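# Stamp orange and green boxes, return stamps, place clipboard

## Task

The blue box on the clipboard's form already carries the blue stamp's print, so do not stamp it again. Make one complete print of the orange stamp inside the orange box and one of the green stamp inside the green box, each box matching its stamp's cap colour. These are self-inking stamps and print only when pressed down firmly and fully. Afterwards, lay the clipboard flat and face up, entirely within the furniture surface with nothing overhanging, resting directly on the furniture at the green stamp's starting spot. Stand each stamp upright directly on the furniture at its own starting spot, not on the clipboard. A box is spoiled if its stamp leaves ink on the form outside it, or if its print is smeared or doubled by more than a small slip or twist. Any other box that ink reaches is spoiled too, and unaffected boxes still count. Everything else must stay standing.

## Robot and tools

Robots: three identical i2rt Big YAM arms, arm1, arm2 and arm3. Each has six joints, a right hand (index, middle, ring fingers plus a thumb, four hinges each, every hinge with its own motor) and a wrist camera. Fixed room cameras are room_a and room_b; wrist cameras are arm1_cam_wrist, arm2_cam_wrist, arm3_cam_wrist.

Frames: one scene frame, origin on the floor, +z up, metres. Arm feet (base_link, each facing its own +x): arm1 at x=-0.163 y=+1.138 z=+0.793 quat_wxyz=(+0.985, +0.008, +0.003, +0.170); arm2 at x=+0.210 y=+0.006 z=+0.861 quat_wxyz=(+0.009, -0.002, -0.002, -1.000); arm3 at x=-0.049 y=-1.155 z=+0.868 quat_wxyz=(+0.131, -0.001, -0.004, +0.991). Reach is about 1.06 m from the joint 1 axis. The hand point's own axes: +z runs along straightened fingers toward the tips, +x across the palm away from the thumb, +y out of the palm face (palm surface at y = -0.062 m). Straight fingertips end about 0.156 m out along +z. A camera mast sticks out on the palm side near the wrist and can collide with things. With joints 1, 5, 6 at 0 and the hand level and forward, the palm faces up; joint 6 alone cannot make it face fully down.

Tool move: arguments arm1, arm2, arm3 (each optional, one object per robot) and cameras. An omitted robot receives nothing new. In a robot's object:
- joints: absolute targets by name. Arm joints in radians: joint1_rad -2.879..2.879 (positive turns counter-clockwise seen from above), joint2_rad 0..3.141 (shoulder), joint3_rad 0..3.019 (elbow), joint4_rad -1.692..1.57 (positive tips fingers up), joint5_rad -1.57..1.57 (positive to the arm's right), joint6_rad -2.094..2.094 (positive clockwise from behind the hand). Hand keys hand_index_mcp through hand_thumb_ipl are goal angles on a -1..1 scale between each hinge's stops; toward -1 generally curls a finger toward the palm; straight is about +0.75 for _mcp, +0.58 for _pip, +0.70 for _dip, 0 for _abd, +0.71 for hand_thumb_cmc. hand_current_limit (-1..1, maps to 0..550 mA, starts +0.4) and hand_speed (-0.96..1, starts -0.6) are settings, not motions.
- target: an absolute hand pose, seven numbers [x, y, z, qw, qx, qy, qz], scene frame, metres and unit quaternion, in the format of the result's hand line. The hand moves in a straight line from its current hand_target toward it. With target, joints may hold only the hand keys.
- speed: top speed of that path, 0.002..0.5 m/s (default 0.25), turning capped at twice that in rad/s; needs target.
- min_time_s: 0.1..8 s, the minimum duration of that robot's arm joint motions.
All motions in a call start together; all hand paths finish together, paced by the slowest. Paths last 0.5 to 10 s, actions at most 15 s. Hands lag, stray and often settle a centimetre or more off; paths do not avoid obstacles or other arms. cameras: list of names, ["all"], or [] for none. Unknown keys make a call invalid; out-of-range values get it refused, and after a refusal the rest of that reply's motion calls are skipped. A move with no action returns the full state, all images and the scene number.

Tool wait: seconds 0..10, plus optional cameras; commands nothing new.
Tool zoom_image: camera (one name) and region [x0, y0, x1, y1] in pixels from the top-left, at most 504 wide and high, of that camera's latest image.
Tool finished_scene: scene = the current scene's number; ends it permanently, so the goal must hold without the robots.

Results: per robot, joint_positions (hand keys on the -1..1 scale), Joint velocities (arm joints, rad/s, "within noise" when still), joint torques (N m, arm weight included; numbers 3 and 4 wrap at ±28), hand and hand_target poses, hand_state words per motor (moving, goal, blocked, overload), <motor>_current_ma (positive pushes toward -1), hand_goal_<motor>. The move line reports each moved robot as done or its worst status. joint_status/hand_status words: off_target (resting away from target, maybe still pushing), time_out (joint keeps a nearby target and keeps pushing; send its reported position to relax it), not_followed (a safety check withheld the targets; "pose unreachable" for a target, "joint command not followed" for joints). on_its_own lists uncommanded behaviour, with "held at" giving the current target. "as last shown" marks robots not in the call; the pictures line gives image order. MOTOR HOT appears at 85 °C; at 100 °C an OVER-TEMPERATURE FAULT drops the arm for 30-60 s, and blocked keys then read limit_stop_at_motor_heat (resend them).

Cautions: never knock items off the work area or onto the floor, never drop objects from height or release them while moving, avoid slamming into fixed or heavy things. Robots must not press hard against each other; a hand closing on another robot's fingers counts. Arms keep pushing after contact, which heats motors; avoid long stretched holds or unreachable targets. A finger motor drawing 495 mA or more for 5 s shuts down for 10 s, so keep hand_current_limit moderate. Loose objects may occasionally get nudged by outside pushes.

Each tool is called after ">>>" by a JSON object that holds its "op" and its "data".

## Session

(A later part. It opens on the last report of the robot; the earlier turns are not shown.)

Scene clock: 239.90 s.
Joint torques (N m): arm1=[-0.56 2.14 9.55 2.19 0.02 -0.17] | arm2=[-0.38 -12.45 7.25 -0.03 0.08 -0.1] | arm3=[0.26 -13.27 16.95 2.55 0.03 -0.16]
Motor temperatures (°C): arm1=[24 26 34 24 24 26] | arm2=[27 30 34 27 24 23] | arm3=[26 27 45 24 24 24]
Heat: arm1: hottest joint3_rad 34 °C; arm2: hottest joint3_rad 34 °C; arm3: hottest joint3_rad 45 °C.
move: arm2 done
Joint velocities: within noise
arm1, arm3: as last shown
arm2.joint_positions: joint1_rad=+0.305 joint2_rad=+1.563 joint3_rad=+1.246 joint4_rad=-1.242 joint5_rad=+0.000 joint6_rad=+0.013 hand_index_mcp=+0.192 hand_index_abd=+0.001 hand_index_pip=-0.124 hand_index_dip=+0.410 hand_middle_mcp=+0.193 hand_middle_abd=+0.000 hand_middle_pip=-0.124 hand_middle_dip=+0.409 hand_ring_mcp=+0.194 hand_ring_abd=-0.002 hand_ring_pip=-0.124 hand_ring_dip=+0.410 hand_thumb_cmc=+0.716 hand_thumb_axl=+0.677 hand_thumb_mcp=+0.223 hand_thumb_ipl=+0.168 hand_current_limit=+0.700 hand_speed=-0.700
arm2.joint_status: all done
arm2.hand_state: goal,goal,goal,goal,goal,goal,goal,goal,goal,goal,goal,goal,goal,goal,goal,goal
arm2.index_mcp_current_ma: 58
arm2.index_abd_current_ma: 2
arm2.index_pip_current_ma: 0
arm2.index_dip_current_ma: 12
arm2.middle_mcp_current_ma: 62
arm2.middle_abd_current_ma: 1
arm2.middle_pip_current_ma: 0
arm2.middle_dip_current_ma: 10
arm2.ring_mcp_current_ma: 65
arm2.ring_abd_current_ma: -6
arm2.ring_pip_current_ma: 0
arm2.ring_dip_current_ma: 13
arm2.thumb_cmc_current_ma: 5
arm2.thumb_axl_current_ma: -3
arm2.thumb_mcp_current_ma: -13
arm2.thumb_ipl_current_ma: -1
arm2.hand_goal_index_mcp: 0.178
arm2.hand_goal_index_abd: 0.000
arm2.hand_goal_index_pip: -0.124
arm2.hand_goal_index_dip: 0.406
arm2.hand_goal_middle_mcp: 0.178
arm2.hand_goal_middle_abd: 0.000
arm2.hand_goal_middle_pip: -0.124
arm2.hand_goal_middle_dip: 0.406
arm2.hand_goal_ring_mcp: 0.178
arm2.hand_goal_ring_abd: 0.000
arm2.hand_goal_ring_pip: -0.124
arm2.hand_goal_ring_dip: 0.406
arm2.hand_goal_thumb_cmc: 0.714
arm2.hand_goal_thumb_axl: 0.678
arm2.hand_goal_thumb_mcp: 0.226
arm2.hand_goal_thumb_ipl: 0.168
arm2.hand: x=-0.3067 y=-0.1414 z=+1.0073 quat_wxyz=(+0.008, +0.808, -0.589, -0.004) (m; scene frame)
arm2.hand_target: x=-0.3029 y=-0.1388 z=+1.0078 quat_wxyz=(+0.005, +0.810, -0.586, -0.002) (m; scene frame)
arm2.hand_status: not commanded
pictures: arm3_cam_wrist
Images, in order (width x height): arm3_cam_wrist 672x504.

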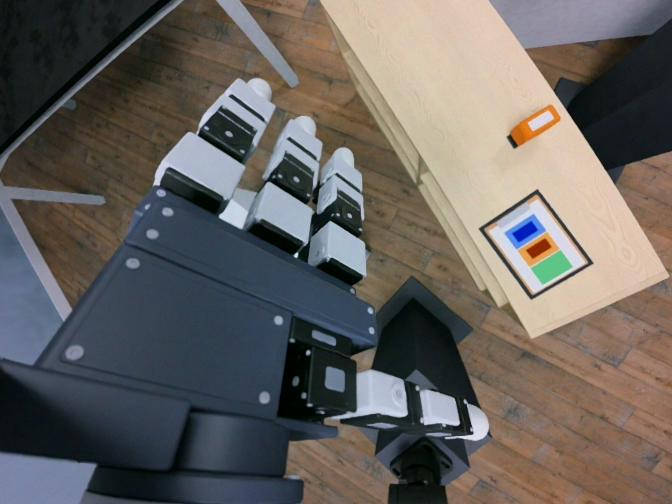

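>>> {"op": "move", "data": {"cameras": ["arm3_cam_wrist", "room_a", "room_b"]}}

Scene clock: 241.03 s.
Joint torques (N m): arm1=[-0.56 2.14 9.54 2.21 0.02 -0.17] | arm2=[-0.32 -12.4 7.23 -0.05 0.08 -0.08] | arm3=[0.21 -13.27 16.96 2.55 0.04 -0.16]
Motor temperatures (°C): arm1=[24 26 34 24 24 26] | arm2=[27 30 34 27 24 23] | arm3=[26 27 45 24 24 24]
Heat: arm1: hottest joint3_rad 34 °C; arm2: hottest joint3_rad 34 °C; arm3: hottest joint3_rad 45 °C.
Joint velocities: within noise
arm1.joint_positions: joint1_rad=+0.489 joint2_rad=+0.629 joint3_rad=+1.427 joint4_rad=-1.426 joint5_rad=-0.106 joint6_rad=+1.194 hand_index_mcp=+0.754 hand_index_abd=+0.080 hand_index_pip=+0.577 hand_index_dip=+0.696 hand_middle_mcp=-0.881 hand_middle_abd=+0.001 hand_middle_pip=-0.298 hand_middle_dip=+0.696 hand_ring_mcp=+0.754 hand_ring_abd=-0.068 hand_ring_pip=+0.577 hand_ring_dip=+0.696 hand_thumb_cmc=+0.714 hand_thumb_axl=+0.677 hand_thumb_mcp=+0.225 hand_thumb_ipl=+0.168 hand_current_limit=+0.700 hand_speed=-0.880
arm1.joint_status: not commanded
arm1.hand_state: goal,goal,goal,goal,goal,goal,goal,goal,goal,goal,goal,goal,goal,goal,goal,goal
arm1.index_mcp_current_ma: 0
arm1.index_abd_current_ma: 0
arm1.index_pip_current_ma: 0
arm1.index_dip_current_ma: 0
arm1.middle_mcp_current_ma: 10
arm1.middle_abd_current_ma: 0
arm1.middle_pip_current_ma: 1
arm1.middle_dip_current_ma: 0
arm1.ring_mcp_current_ma: 0
arm1.ring_abd_current_ma: 11
arm1.ring_pip_current_ma: 0
arm1.ring_dip_current_ma: 0
arm1.thumb_cmc_current_ma: 0
arm1.thumb_axl_current_ma: 0
arm1.thumb_mcp_current_ma: 0
arm1.thumb_ipl_current_ma: 0
arm1.hand_goal_index_mcp: 0.754
arm1.hand_goal_index_abd: 0.080
arm1.hand_goal_index_pip: 0.576
arm1.hand_goal_index_dip: 0.696
arm1.hand_goal_middle_mcp: -0.890
arm1.hand_goal_middle_abd: 0.000
arm1.hand_goal_middle_pip: -0.300
arm1.hand_goal_middle_dip: 0.696
arm1.hand_goal_ring_mcp: 0.754
arm1.hand_goal_ring_abd: -0.080
arm1.hand_goal_ring_pip: 0.576
arm1.hand_goal_ring_dip: 0.696
arm1.hand_goal_thumb_cmc: 0.714
arm1.hand_goal_thumb_axl: 0.678
arm1.hand_goal_thumb_mcp: 0.226
arm1.hand_goal_thumb_ipl: 0.168
arm1.hand: x=+0.0504 y=+1.2573 z=+1.3325 quat_wxyz=(-0.155, +0.719, +0.521, +0.432) (m; scene frame)
arm1.hand_target: x=+0.0476 y=+1.2580 z=+1.3424 quat_wxyz=(-0.160, +0.712, +0.523, +0.441) (m; scene frame)
arm1.hand_status: not commanded
arm2.joint_positions: joint1_rad=+0.305 joint2_rad=+1.563 joint3_rad=+1.246 joint4_rad=-1.242 joint5_rad=+0.000 joint6_rad=+0.012 hand_index_mcp=+0.192 hand_index_abd=+0.001 hand_index_pip=-0.124 hand_index_dip=+0.410 hand_middle_mcp=+0.193 hand_middle_abd=+0.000 hand_middle_pip=-0.124 hand_middle_dip=+0.409 hand_ring_mcp=+0.194 hand_ring_abd=-0.002 hand_ring_pip=-0.124 hand_ring_dip=+0.410 hand_thumb_cmc=+0.716 hand_thumb_axl=+0.677 hand_thumb_mcp=+0.223 hand_thumb_ipl=+0.168 hand_current_limit=+0.700 hand_speed=-0.700
arm2.joint_status: all done
arm2.hand_state: goal,goal,goal,goal,goal,goal,goal,goal,goal,goal,goal,goal,goal,goal,goal,goal
arm2.index_mcp_current_ma: 58
arm2.index_abd_current_ma: 2
arm2.index_pip_current_ma: 0
arm2.index_dip_current_ma: 12
arm2.middle_mcp_current_ma: 62
arm2.middle_abd_current_ma: 1
arm2.middle_pip_current_ma: 0
arm2.middle_dip_current_ma: 10
arm2.ring_mcp_current_ma: 65
arm2.ring_abd_current_ma: -6
arm2.ring_pip_current_ma: 0
arm2.ring_dip_current_ma: 13
arm2.thumb_cmc_current_ma: 5
arm2.thumb_axl_current_ma: -3
arm2.thumb_mcp_current_ma: -13
arm2.thumb_ipl_current_ma: -1
arm2.hand_goal_index_mcp: 0.178
arm2.hand_goal_index_abd: 0.000
arm2.hand_goal_index_pip: -0.124
arm2.hand_goal_index_dip: 0.406
arm2.hand_goal_middle_mcp: 0.178
arm2.hand_goal_middle_abd: 0.000
arm2.hand_goal_middle_pip: -0.124
arm2.hand_goal_middle_dip: 0.406
arm2.hand_goal_ring_mcp: 0.178
arm2.hand_goal_ring_abd: 0.000
arm2.hand_goal_ring_pip: -0.124
arm2.hand_goal_ring_dip: 0.406
arm2.hand_goal_thumb_cmc: 0.714
arm2.hand_goal_thumb_axl: 0.678
arm2.hand_goal_thumb_mcp: 0.226
arm2.hand_goal_thumb_ipl: 0.168
arm2.hand: x=-0.3067 y=-0.1414 z=+1.0073 quat_wxyz=(+0.008, +0.808, -0.589, -0.004) (m; scene frame)
arm2.hand_target: x=-0.3029 y=-0.1388 z=+1.0078 quat_wxyz=(+0.005, +0.810, -0.586, -0.002) (m; scene frame)
arm2.hand_status: not commanded
arm3.joint_positions: joint1_rad=-0.649 joint2_rad=+1.340 joint3_rad=+1.579 joint4_rad=-1.005 joint5_rad=+0.001 joint6_rad=+1.052 hand_index_mcp=+0.755 hand_index_abd=+0.000 hand_index_pip=+0.577 hand_index_dip=+0.696 hand_middle_mcp=+0.755 hand_middle_abd=+0.000 hand_middle_pip=+0.577 hand_middle_dip=+0.696 hand_ring_mcp=+0.755 hand_ring_abd=+0.000 hand_ring_pip=+0.577 hand_ring_dip=+0.696 hand_thumb_cmc=+0.715 hand_thumb_axl=+0.677 hand_thumb_mcp=+0.225 hand_thumb_ipl=+0.168 hand_current_limit=+0.700 hand_speed=-0.880
arm3.joint_status: not commanded
arm3.hand_state: goal,goal,goal,goal,goal,goal,goal,goal,goal,goal,goal,goal,goal,goal,goal,goal
arm3.index_mcp_current_ma: 2
arm3.index_abd_current_ma: 0
arm3.index_pip_current_ma: 1
arm3.index_dip_current_ma: 0
arm3.middle_mcp_current_ma: 2
arm3.middle_abd_current_ma: 0
arm3.middle_pip_current_ma: 1
arm3.middle_dip_current_ma: 0
arm3.ring_mcp_current_ma: 2
arm3.ring_abd_current_ma: 1
arm3.ring_pip_current_ma: 1
arm3.ring_dip_current_ma: 0
arm3.thumb_cmc_current_ma: 2
arm3.thumb_axl_current_ma: -1
arm3.thumb_mcp_current_ma: -2
arm3.thumb_ipl_current_ma: -1
arm3.hand_goal_index_mcp: 0.754
arm3.hand_goal_index_abd: 0.000
arm3.hand_goal_index_pip: 0.576
arm3.hand_goal_index_dip: 0.696
arm3.hand_goal_middle_mcp: 0.754
arm3.hand_goal_middle_abd: 0.000
arm3.hand_goal_middle_pip: 0.576
arm3.hand_goal_middle_dip: 0.696
arm3.hand_goal_ring_mcp: 0.754
arm3.hand_goal_ring_abd: 0.000
arm3.hand_goal_ring_pip: 0.576
arm3.hand_goal_ring_dip: 0.696
arm3.hand_goal_thumb_cmc: 0.714
arm3.hand_goal_thumb_axl: 0.678
arm3.hand_goal_thumb_mcp: 0.226
arm3.hand_goal_thumb_ipl: 0.168
arm3.hand: x=-0.3292 y=-0.6581 z=+1.3204 quat_wxyz=(-0.294, +0.178, +0.902, +0.261) (m; scene frame)
arm3.hand_target: x=-0.3345 y=-0.6510 z=+1.3524 quat_wxyz=(-0.317, +0.172, +0.889, +0.283) (m; scene frame)
arm3.hand_status: not commanded
pictures: arm3_cam_wrist, room_a, room_b
Images, in order (width x height): arm3_cam_wrist 672x504, room_a 672x504, room_b 672x504.

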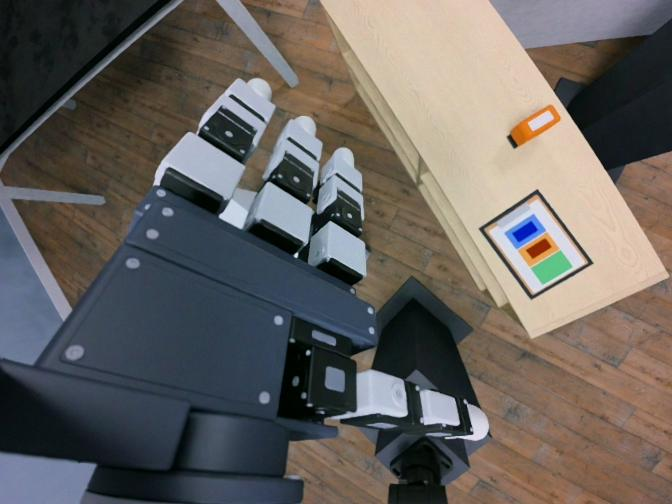

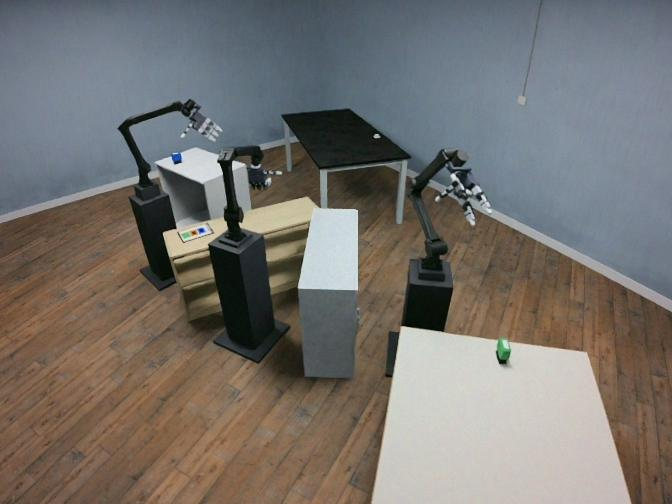

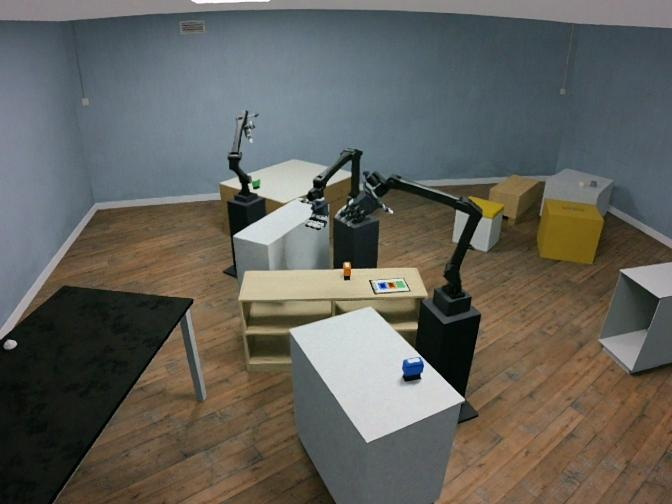

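>>> {"op": "move", "data": {"arm3": {"joints": {"joint1_rad": -1.339, "joint2_rad": 1.70, "joint3_rad": 0.98, "joint4_rad": -0.851, "joint5_rad": 0.0, "joint6_rad": 0.497, "hand_index_mcp": 1.0, "hand_middle_mcp": 1.0, "hand_ring_mcp": 1.0, "hand_index_pip": 0.314, "hand_middle_pip": 0.314, "hand_ring_pip": 0.314, "hand_speed": -0.8}, "min_time_s": 3.5}, "cameras": ["arm3_cam_wrist", "arm2_cam_wrist"]}}

Scene clock: 247.40 s.
Joint torques (N m): arm1=[-0.5 2.2 9.54 2.21 0.02 -0.18] | arm2=[-0.32 -12.28 7.24 -0.05 0.08 -0.08] | arm3=[0.32 -14.39 7.79 0.57 0.02 -0.08]
Motor temperatures (°C): arm1=[24 26 34 24 24 26] | arm2=[27 30 34 27 24 23] | arm3=[26 27 45 24 24 24]
Heat: arm1: hottest joint3_rad 34 °C; arm2: hottest joint3_rad 34 °C; arm3: hottest joint3_rad 45 °C.
move: arm3 done
Joint velocities: within noise
arm1, arm2: as last shown
arm3.joint_positions: joint1_rad=-1.339 joint2_rad=+1.687 joint3_rad=+0.982 joint4_rad=-0.864 joint5_rad=+0.001 joint6_rad=+0.507 hand_index_mcp=+0.998 hand_index_abd=+0.000 hand_index_pip=+0.316 hand_index_dip=+0.696 hand_middle_mcp=+0.998 hand_middle_abd=+0.000 hand_middle_pip=+0.317 hand_middle_dip=+0.696 hand_ring_mcp=+0.998 hand_ring_abd=+0.000 hand_ring_pip=+0.316 hand_ring_dip=+0.696 hand_thumb_cmc=+0.715 hand_thumb_axl=+0.677 hand_thumb_mcp=+0.224 hand_thumb_ipl=+0.168 hand_current_limit=+0.700 hand_speed=-0.800
arm3.joint_status: all done
arm3.hand_state: goal,goal,goal,goal,goal,goal,goal,goal,goal,goal,goal,goal,goal,goal,goal,goal
arm3.index_mcp_current_ma: -3
arm3.index_abd_current_ma: 0
arm3.index_pip_current_ma: 4
arm3.index_dip_current_ma: 0
arm3.middle_mcp_current_ma: -4
arm3.middle_abd_current_ma: 0
arm3.middle_pip_current_ma: 5
arm3.middle_dip_current_ma: 0
arm3.ring_mcp_current_ma: -3
arm3.ring_abd_current_ma: 1
arm3.ring_pip_current_ma: 4
arm3.ring_dip_current_ma: 0
arm3.thumb_cmc_current_ma: 2
arm3.thumb_axl_current_ma: -1
arm3.thumb_mcp_current_ma: -6
arm3.thumb_ipl_current_ma: -1
arm3.hand_goal_index_mcp: 1.000
arm3.hand_goal_index_abd: 0.000
arm3.hand_goal_index_pip: 0.314
arm3.hand_goal_index_dip: 0.696
arm3.hand_goal_middle_mcp: 1.000
arm3.hand_goal_middle_abd: 0.000
arm3.hand_goal_middle_pip: 0.314
arm3.hand_goal_middle_dip: 0.696
arm3.hand_goal_ring_mcp: 1.000
arm3.hand_goal_ring_abd: 0.000
arm3.hand_goal_ring_pip: 0.314
arm3.hand_goal_ring_dip: 0.696
arm3.hand_goal_thumb_cmc: 0.714
arm3.hand_goal_thumb_axl: 0.678
arm3.hand_goal_thumb_mcp: 0.226
arm3.hand_goal_thumb_ipl: 0.168
arm3.hand: x=+0.0282 y=-0.6697 z=+0.8753 quat_wxyz=(+0.001, +0.266, +0.964, +0.005) (m; scene frame)
arm3.hand_target: x=+0.0278 y=-0.6682 z=+0.8696 quat_wxyz=(+0.001, +0.261, +0.965, +0.004) (m; scene frame)
arm3.hand_status: not commanded
pictures: arm2_cam_wrist, arm3_cam_wrist
Images, in order (width x height): arm2_cam_wrist 672x504, arm3_cam_wrist 672x504.

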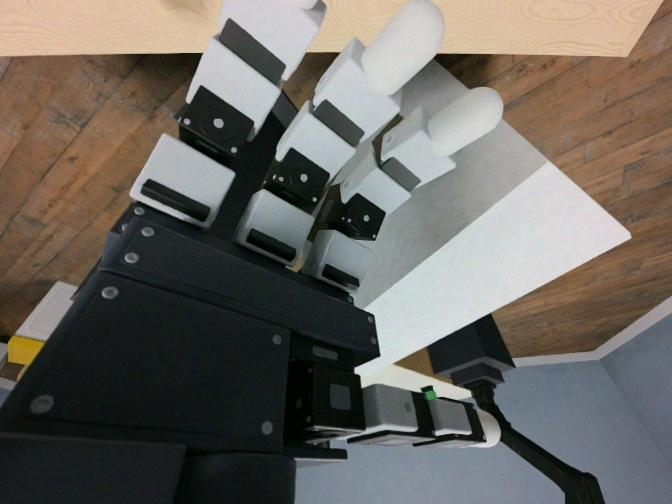

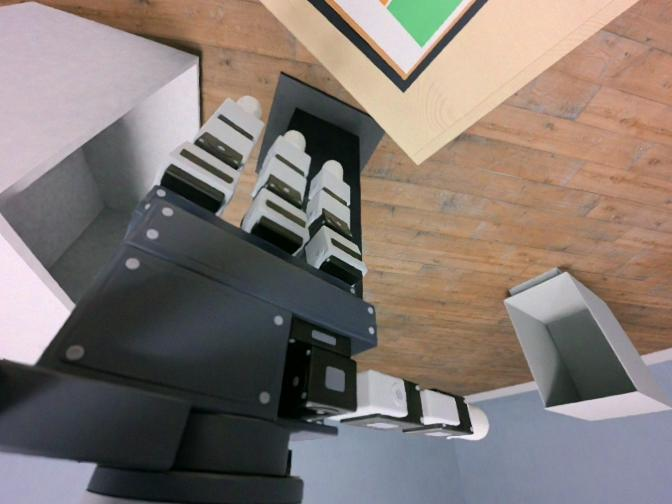

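>>> {"op": "move", "data": {"arm3": {"joints": {"joint1_rad": -1.325, "joint2_rad": 1.955, "joint3_rad": 1.116, "joint4_rad": -0.684, "joint6_rad": 0.497}, "min_time_s": 2.0}, "cameras": ["arm3_cam_wrist", "arm2_cam_wrist"]}}

>>> {"op": "zoom_image", "data": {"camera": "arm3_cam_wrist", "region": [180, 0, 520, 255]}}

Scene clock: 250.77 s.
Joint torques (N m): arm1=[-0.5 2.08 9.55 2.17 0.03 -0.17] | arm2=[-0.32 -12.34 7.24 -0.05 0.08 -0.08] | arm3=[0.97 -16.67 10 0.61 0.03 -0.09]
Motor temperatures (°C): arm1=[24 26 34 24 24 26] | arm2=[27 30 34 27 24 23] | arm3=[26 27 45 24 24 24]
Heat: arm1: hottest joint3_rad 34 °C; arm2: hottest joint3_rad 34 °C; arm3: hottest joint3_rad 45 °C.
move: arm3 done
Joint velocities: within noise
arm1, arm2: as last shown
arm3.joint_positions: joint1_rad=-1.333 joint2_rad=+1.936 joint3_rad=+1.082 joint4_rad=-0.697 joint5_rad=+0.001 joint6_rad=+0.507 hand_index_mcp=+0.998 hand_index_abd=+0.000 hand_index_pip=+0.316 hand_index_dip=+0.696 hand_middle_mcp=+0.998 hand_middle_abd=+0.000 hand_middle_pip=+0.317 hand_middle_dip=+0.696 hand_ring_mcp=+0.998 hand_ring_abd=+0.000 hand_ring_pip=+0.316 hand_ring_dip=+0.696 hand_thumb_cmc=+0.715 hand_thumb_axl=+0.677 hand_thumb_mcp=+0.224 hand_thumb_ipl=+0.168 hand_current_limit=+0.700 hand_speed=-0.800
arm3.joint_status: all done
arm3.hand_state: goal,goal,goal,goal,goal,goal,goal,goal,goal,goal,goal,goal,goal,goal,goal,goal
arm3.index_mcp_current_ma: -3
arm3.index_abd_current_ma: 0
arm3.index_pip_current_ma: 4
arm3.index_dip_current_ma: 0
arm3.middle_mcp_current_ma: -4
arm3.middle_abd_current_ma: 0
arm3.middle_pip_current_ma: 5
arm3.middle_dip_current_ma: 0
arm3.ring_mcp_current_ma: -3
arm3.ring_abd_current_ma: 1
arm3.ring_pip_current_ma: 4
arm3.ring_dip_current_ma: 0
arm3.thumb_cmc_current_ma: 2
arm3.thumb_axl_current_ma: -1
arm3.thumb_mcp_current_ma: -6
arm3.thumb_ipl_current_ma: -1
arm3.hand_goal_index_mcp: 1.000
arm3.hand_goal_index_abd: 0.000
arm3.hand_goal_index_pip: 0.314
arm3.hand_goal_index_dip: 0.696
arm3.hand_goal_middle_mcp: 1.000
arm3.hand_goal_middle_abd: 0.000
arm3.hand_goal_middle_pip: 0.314
arm3.hand_goal_middle_dip: 0.696
arm3.hand_goal_ring_mcp: 1.000
arm3.hand_goal_ring_abd: 0.000
arm3.hand_goal_ring_pip: 0.314
arm3.hand_goal_ring_dip: 0.696
arm3.hand_goal_thumb_cmc: 0.714
arm3.hand_goal_thumb_axl: 0.678
arm3.hand_goal_thumb_mcp: 0.226
arm3.hand_goal_thumb_ipl: 0.168
arm3.hand: x=+0.0270 y=-0.6169 z=+0.7975 quat_wxyz=(-0.001, +0.263, +0.965, +0.013) (m; scene frame)
arm3.hand_target: x=+0.0224 y=-0.5981 z=+0.7998 quat_wxyz=(-0.005, +0.254, +0.967, +0.027) (m; scene frame)
arm3.hand_status: not commanded
pictures: arm2_cam_wrist, arm3_cam_wrist
Images, in order (width x height): arm2_cam_wrist 672x504, arm3_cam_wrist 672x504.

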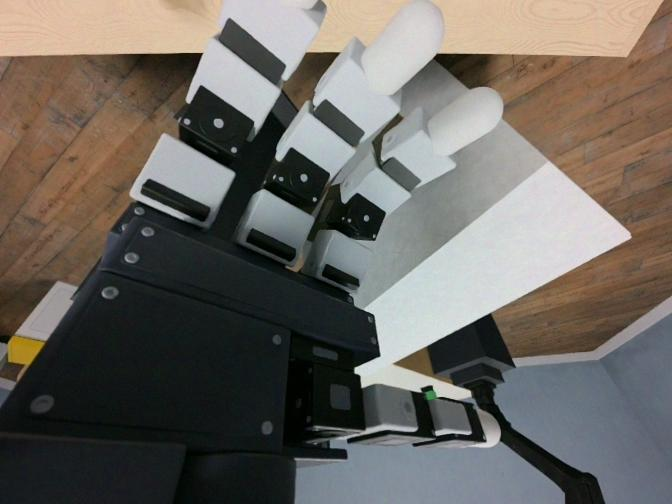

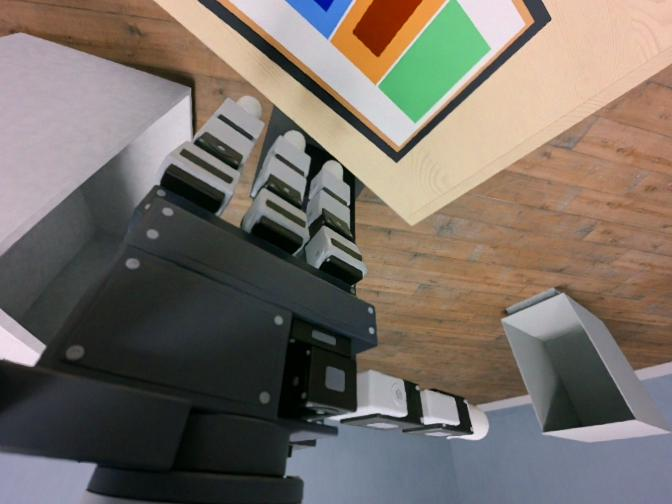

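Scaled by 1.482 from the camera's 672x504 image, which has a finer 960x720 frame.

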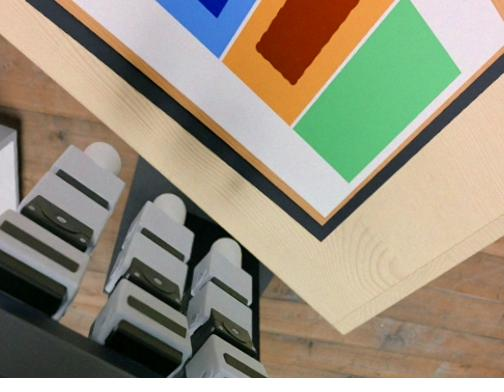

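>>> {"op": "move", "data": {"arm3": {"joints": {"joint1_rad": -1.347, "joint2_rad": 2.099, "joint3_rad": 1.156, "joint4_rad": -0.598}, "min_time_s": 2.0}, "cameras": ["arm3_cam_wrist"]}}

>>> {"op": "zoom_image", "data": {"camera": "arm3_cam_wrist", "region": [180, 20, 430, 220]}}

Scene clock: 254.17 s.
Joint torques (N m): arm1=[-0.5 2.14 9.52 2.21 0.02 -0.17] | arm2=[-0.26 -12.34 7.24 -0.05 0.08 -0.08] | arm3=[-0.26 -17.79 8.95 0.58 0.02 -0.08]
Motor temperatures (°C): arm1=[24 26 34 24 24 26] | arm2=[27 30 34 27 24 23] | arm3=[26 27 45 24 24 24]
Heat: arm1: hottest joint3_rad 34 °C; arm2: hottest joint3_rad 34 °C; arm3: hottest joint3_rad 45 °C.
move: arm3 done
Joint velocities: within noise
arm1, arm2: as last shown
arm3.joint_positions: joint1_rad=-1.340 joint2_rad=+2.078 joint3_rad=+1.125 joint4_rad=-0.612 joint5_rad=+0.001 joint6_rad=+0.507 hand_index_mcp=+0.998 hand_index_abd=+0.000 hand_index_pip=+0.316 hand_index_dip=+0.696 hand_middle_mcp=+0.998 hand_middle_abd=+0.000 hand_middle_pip=+0.317 hand_middle_dip=+0.696 hand_ring_mcp=+0.998 hand_ring_abd=+0.000 hand_ring_pip=+0.316 hand_ring_dip=+0.696 hand_thumb_cmc=+0.715 hand_thumb_axl=+0.677 hand_thumb_mcp=+0.224 hand_thumb_ipl=+0.168 hand_current_limit=+0.700 hand_speed=-0.800
arm3.joint_status: all done
arm3.hand_state: goal,goal,goal,goal,goal,goal,goal,goal,goal,goal,goal,goal,goal,goal,goal,goal
arm3.index_mcp_current_ma: -3
arm3.index_abd_current_ma: 0
arm3.index_pip_current_ma: 4
arm3.index_dip_current_ma: 0
arm3.middle_mcp_current_ma: -4
arm3.middle_abd_current_ma: 0
arm3.middle_pip_current_ma: 5
arm3.middle_dip_current_ma: 0
arm3.ring_mcp_current_ma: -3
arm3.ring_abd_current_ma: 1
arm3.ring_pip_current_ma: 4
arm3.ring_dip_current_ma: 0
arm3.thumb_cmc_current_ma: 2
arm3.thumb_axl_current_ma: -1
arm3.thumb_mcp_current_ma: -6
arm3.thumb_ipl_current_ma: -1
arm3.hand_goal_index_mcp: 1.000
arm3.hand_goal_index_abd: 0.000
arm3.hand_goal_index_pip: 0.314
arm3.hand_goal_index_dip: 0.696
arm3.hand_goal_middle_mcp: 1.000
arm3.hand_goal_middle_abd: 0.000
arm3.hand_goal_middle_pip: 0.314
arm3.hand_goal_middle_dip: 0.696
arm3.hand_goal_ring_mcp: 1.000
arm3.hand_goal_ring_abd: 0.000
arm3.hand_goal_ring_pip: 0.314
arm3.hand_goal_ring_dip: 0.696
arm3.hand_goal_thumb_cmc: 0.714
arm3.hand_goal_thumb_axl: 0.678
arm3.hand_goal_thumb_mcp: 0.226
arm3.hand_goal_thumb_ipl: 0.168
arm3.hand: x=+0.0313 y=-0.6053 z=+0.7422 quat_wxyz=(+0.001, +0.266, +0.964, +0.007) (m; scene frame)
arm3.hand_target: x=+0.0351 y=-0.5898 z=+0.7411 quat_wxyz=(-0.003, +0.265, +0.964, +0.019) (m; scene frame)
arm3.hand_status: not commanded
pictures: arm3_cam_wrist
Images, in order (width x height): arm3_cam_wrist 672x504.

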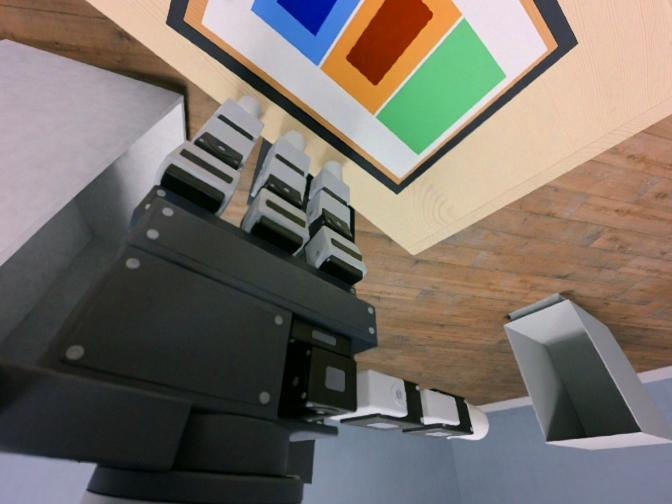

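Scaled by 2.016 from the camera's 672x504 image, which has a finer 960x720 frame.

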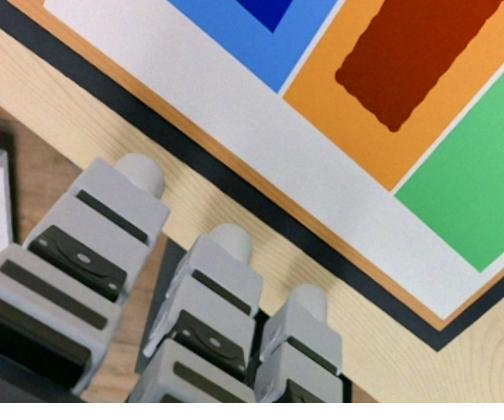

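>>> {"op": "move", "data": {"arm3": {"joints": {"joint2_rad": 2.133, "joint3_rad": 1.157, "joint4_rad": -0.572}, "min_time_s": 1.0}, "cameras": ["arm3_cam_wrist"]}}

>>> {"op": "zoom_image", "data": {"camera": "arm3_cam_wrist", "region": [180, 20, 430, 220]}}

Scene clock: 256.43 s.
Joint torques (N m): arm1=[-0.56 2.14 9.55 2.19 0.02 -0.17] | arm2=[-0.32 -12.28 7.27 -0.05 0.08 -0.08] | arm3=[-0.26 -16.09 8.76 1.06 0.02 -0.08]
Motor temperatures (°C): arm1=[24 26 34 24 24 26] | arm2=[27 29 33 27 24 23] | arm3=[26 27 44 24 24 24]
Heat: arm1: hottest joint3_rad 34 °C; arm2: hottest joint3_rad 33 °C; arm3: hottest joint3_rad 44 °C.
move: arm3 done
Joint velocities: within noise
arm1, arm2: as last shown
arm3.joint_positions: joint1_rad=-1.340 joint2_rad=+2.091 joint3_rad=+1.127 joint4_rad=-0.599 joint5_rad=+0.001 joint6_rad=+0.507 hand_index_mcp=+1.000 hand_index_abd=+0.001 hand_index_pip=+0.322 hand_index_dip=+0.700 hand_middle_mcp=+0.998 hand_middle_abd=+0.000 hand_middle_pip=+0.317 hand_middle_dip=+0.696 hand_ring_mcp=+0.998 hand_ring_abd=+0.000 hand_ring_pip=+0.316 hand_ring_dip=+0.696 hand_thumb_cmc=+0.715 hand_thumb_axl=+0.677 hand_thumb_mcp=+0.223 hand_thumb_ipl=+0.168 hand_current_limit=+0.700 hand_speed=-0.800
arm3.joint_status: all done
arm3.hand_state: goal,goal,goal,goal,goal,goal,goal,goal,goal,goal,goal,goal,goal,goal,goal,goal
arm3.index_mcp_current_ma: 0
arm3.index_abd_current_ma: 2
arm3.index_pip_current_ma: 20
arm3.index_dip_current_ma: 9
arm3.middle_mcp_current_ma: -4
arm3.middle_abd_current_ma: 0
arm3.middle_pip_current_ma: 5
arm3.middle_dip_current_ma: 0
arm3.ring_mcp_current_ma: -3
arm3.ring_abd_current_ma: 1
arm3.ring_pip_current_ma: 4
arm3.ring_dip_current_ma: 0
arm3.thumb_cmc_current_ma: 2
arm3.thumb_axl_current_ma: -1
arm3.thumb_mcp_current_ma: -6
arm3.thumb_ipl_current_ma: -1
arm3.hand_goal_index_mcp: 1.000
arm3.hand_goal_index_abd: 0.000
arm3.hand_goal_index_pip: 0.314
arm3.hand_goal_index_dip: 0.696
arm3.hand_goal_middle_mcp: 1.000
arm3.hand_goal_middle_abd: 0.000
arm3.hand_goal_middle_pip: 0.314
arm3.hand_goal_middle_dip: 0.696
arm3.hand_goal_ring_mcp: 1.000
arm3.hand_goal_ring_abd: 0.000
arm3.hand_goal_ring_pip: 0.314
arm3.hand_goal_ring_dip: 0.696
arm3.hand_goal_thumb_cmc: 0.714
arm3.hand_goal_thumb_axl: 0.678
arm3.hand_goal_thumb_mcp: 0.226
arm3.hand_goal_thumb_ipl: 0.168
arm3.hand: x=+0.0313 y=-0.6043 z=+0.7367 quat_wxyz=(+0.000, +0.266, +0.964, +0.008) (m; scene frame)
arm3.hand_target: x=+0.0351 y=-0.5920 z=+0.7246 quat_wxyz=(-0.002, +0.265, +0.964, +0.015) (m; scene frame)
arm3.hand_status: not commanded
pictures: arm3_cam_wrist
Images, in order (width x height): arm3_cam_wrist 672x504.

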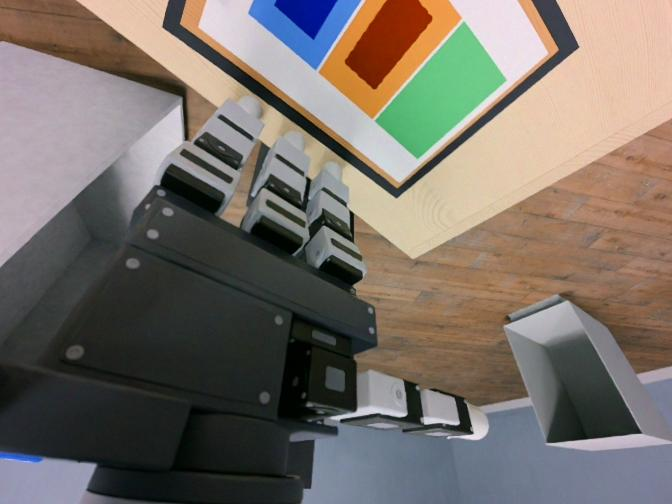

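Scaled by 2.016 from the camera's 672x504 image, which has a finer 960x720 frame.

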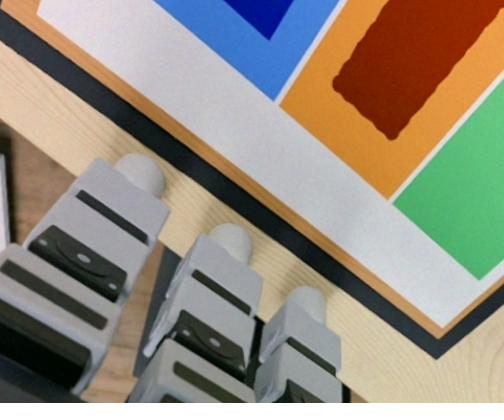

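>>> {"op": "move", "data": {"arm3": {"joints": {"joint1_rad": -1.387, "joint2_rad": 2.215, "joint3_rad": 1.290, "joint4_rad": -0.643, "joint6_rad": 0.4585, "hand_current_limit": 0.8}, "min_time_s": 1.5}, "cameras": ["arm3_cam_wrist"]}}

>>> {"op": "zoom_image", "data": {"camera": "arm3_cam_wrist", "region": [180, 20, 430, 220]}}

Scene clock: 260.87 s.
Joint torques (N m): arm1=[-0.5 2.14 9.54 2.19 0.02 -0.18] | arm2=[-0.38 -12.28 7.25 -0.06 0.08 -0.08] | arm3=[-1.55 -14.51 11.79 2.09 0.81 -0.16]
Motor temperatures (°C): arm1=[24 26 34 24 24 26] | arm2=[27 29 33 27 24 23] | arm3=[26 27 44 24 24 24]
Heat: arm1: hottest joint3_rad 34 °C; arm2: hottest joint3_rad 33 °C; arm3: hottest joint3_rad 44 °C.
move: arm3 time_out
Joint velocities: within noise
arm1, arm2: as last shown
arm3.joint_positions: joint1_rad=-1.363 joint2_rad=+2.143 joint3_rad=+1.230 joint4_rad=-0.700 joint5_rad=-0.020 joint6_rad=+0.476 hand_index_mcp=+1.001 hand_index_abd=+0.012 hand_index_pip=+0.366 hand_index_dip=+0.729 hand_middle_mcp=+1.000 hand_middle_abd=+0.003 hand_middle_pip=+0.358 hand_middle_dip=+0.715 hand_ring_mcp=+1.000 hand_ring_abd=+0.004 hand_ring_pip=+0.341 hand_ring_dip=+0.708 hand_thumb_cmc=+0.715 hand_thumb_axl=+0.677 hand_thumb_mcp=+0.223 hand_thumb_ipl=+0.168 hand_current_limit=+0.800 hand_speed=-0.800
arm3.joint_status: joint4_rad time_out (moved -0.102 of -0.044); the others done
arm3.hand_state: goal,goal,blocked,blocked,goal,goal,blocked,goal,goal,goal,blocked,goal,goal,goal,goal,goal
arm3.index_mcp_current_ma: 1
arm3.index_abd_current_ma: 26
arm3.index_pip_current_ma: 177
arm3.index_dip_current_ma: 104
arm3.middle_mcp_current_ma: 1
arm3.middle_abd_current_ma: 6
arm3.middle_pip_current_ma: 143
arm3.middle_dip_current_ma: 53
arm3.ring_mcp_current_ma: 0
arm3.ring_abd_current_ma: 6
arm3.ring_pip_current_ma: 82
arm3.ring_dip_current_ma: 31
arm3.thumb_cmc_current_ma: 2
arm3.thumb_axl_current_ma: -1
arm3.thumb_mcp_current_ma: -6
arm3.thumb_ipl_current_ma: -1
arm3.hand_goal_index_mcp: 1.000
arm3.hand_goal_index_abd: 0.000
arm3.hand_goal_index_pip: 0.314
arm3.hand_goal_index_dip: 0.696
arm3.hand_goal_middle_mcp: 1.000
arm3.hand_goal_middle_abd: 0.000
arm3.hand_goal_middle_pip: 0.314
arm3.hand_goal_middle_dip: 0.696
arm3.hand_goal_ring_mcp: 1.000
arm3.hand_goal_ring_abd: 0.000
arm3.hand_goal_ring_pip: 0.314
arm3.hand_goal_ring_dip: 0.696
arm3.hand_goal_thumb_cmc: 0.714
arm3.hand_goal_thumb_axl: 0.678
arm3.hand_goal_thumb_mcp: 0.226
arm3.hand_goal_thumb_ipl: 0.168
arm3.on_its_own: joint4_rad reads -0.700 and still pushes toward -0.643 since a time_out
arm3.hand: x=+0.0394 y=-0.5863 z=+0.7305 quat_wxyz=(-0.005, +0.263, +0.965, -0.019) (m; scene frame)
arm3.hand_target: x=+0.0579 y=-0.5600 z=+0.7126 quat_wxyz=(+0.000, +0.266, +0.964, +0.006) (m; scene frame)
arm3.hand_status: not commanded
pictures: arm3_cam_wrist
Images, in order (width x height): arm3_cam_wrist 672x504.

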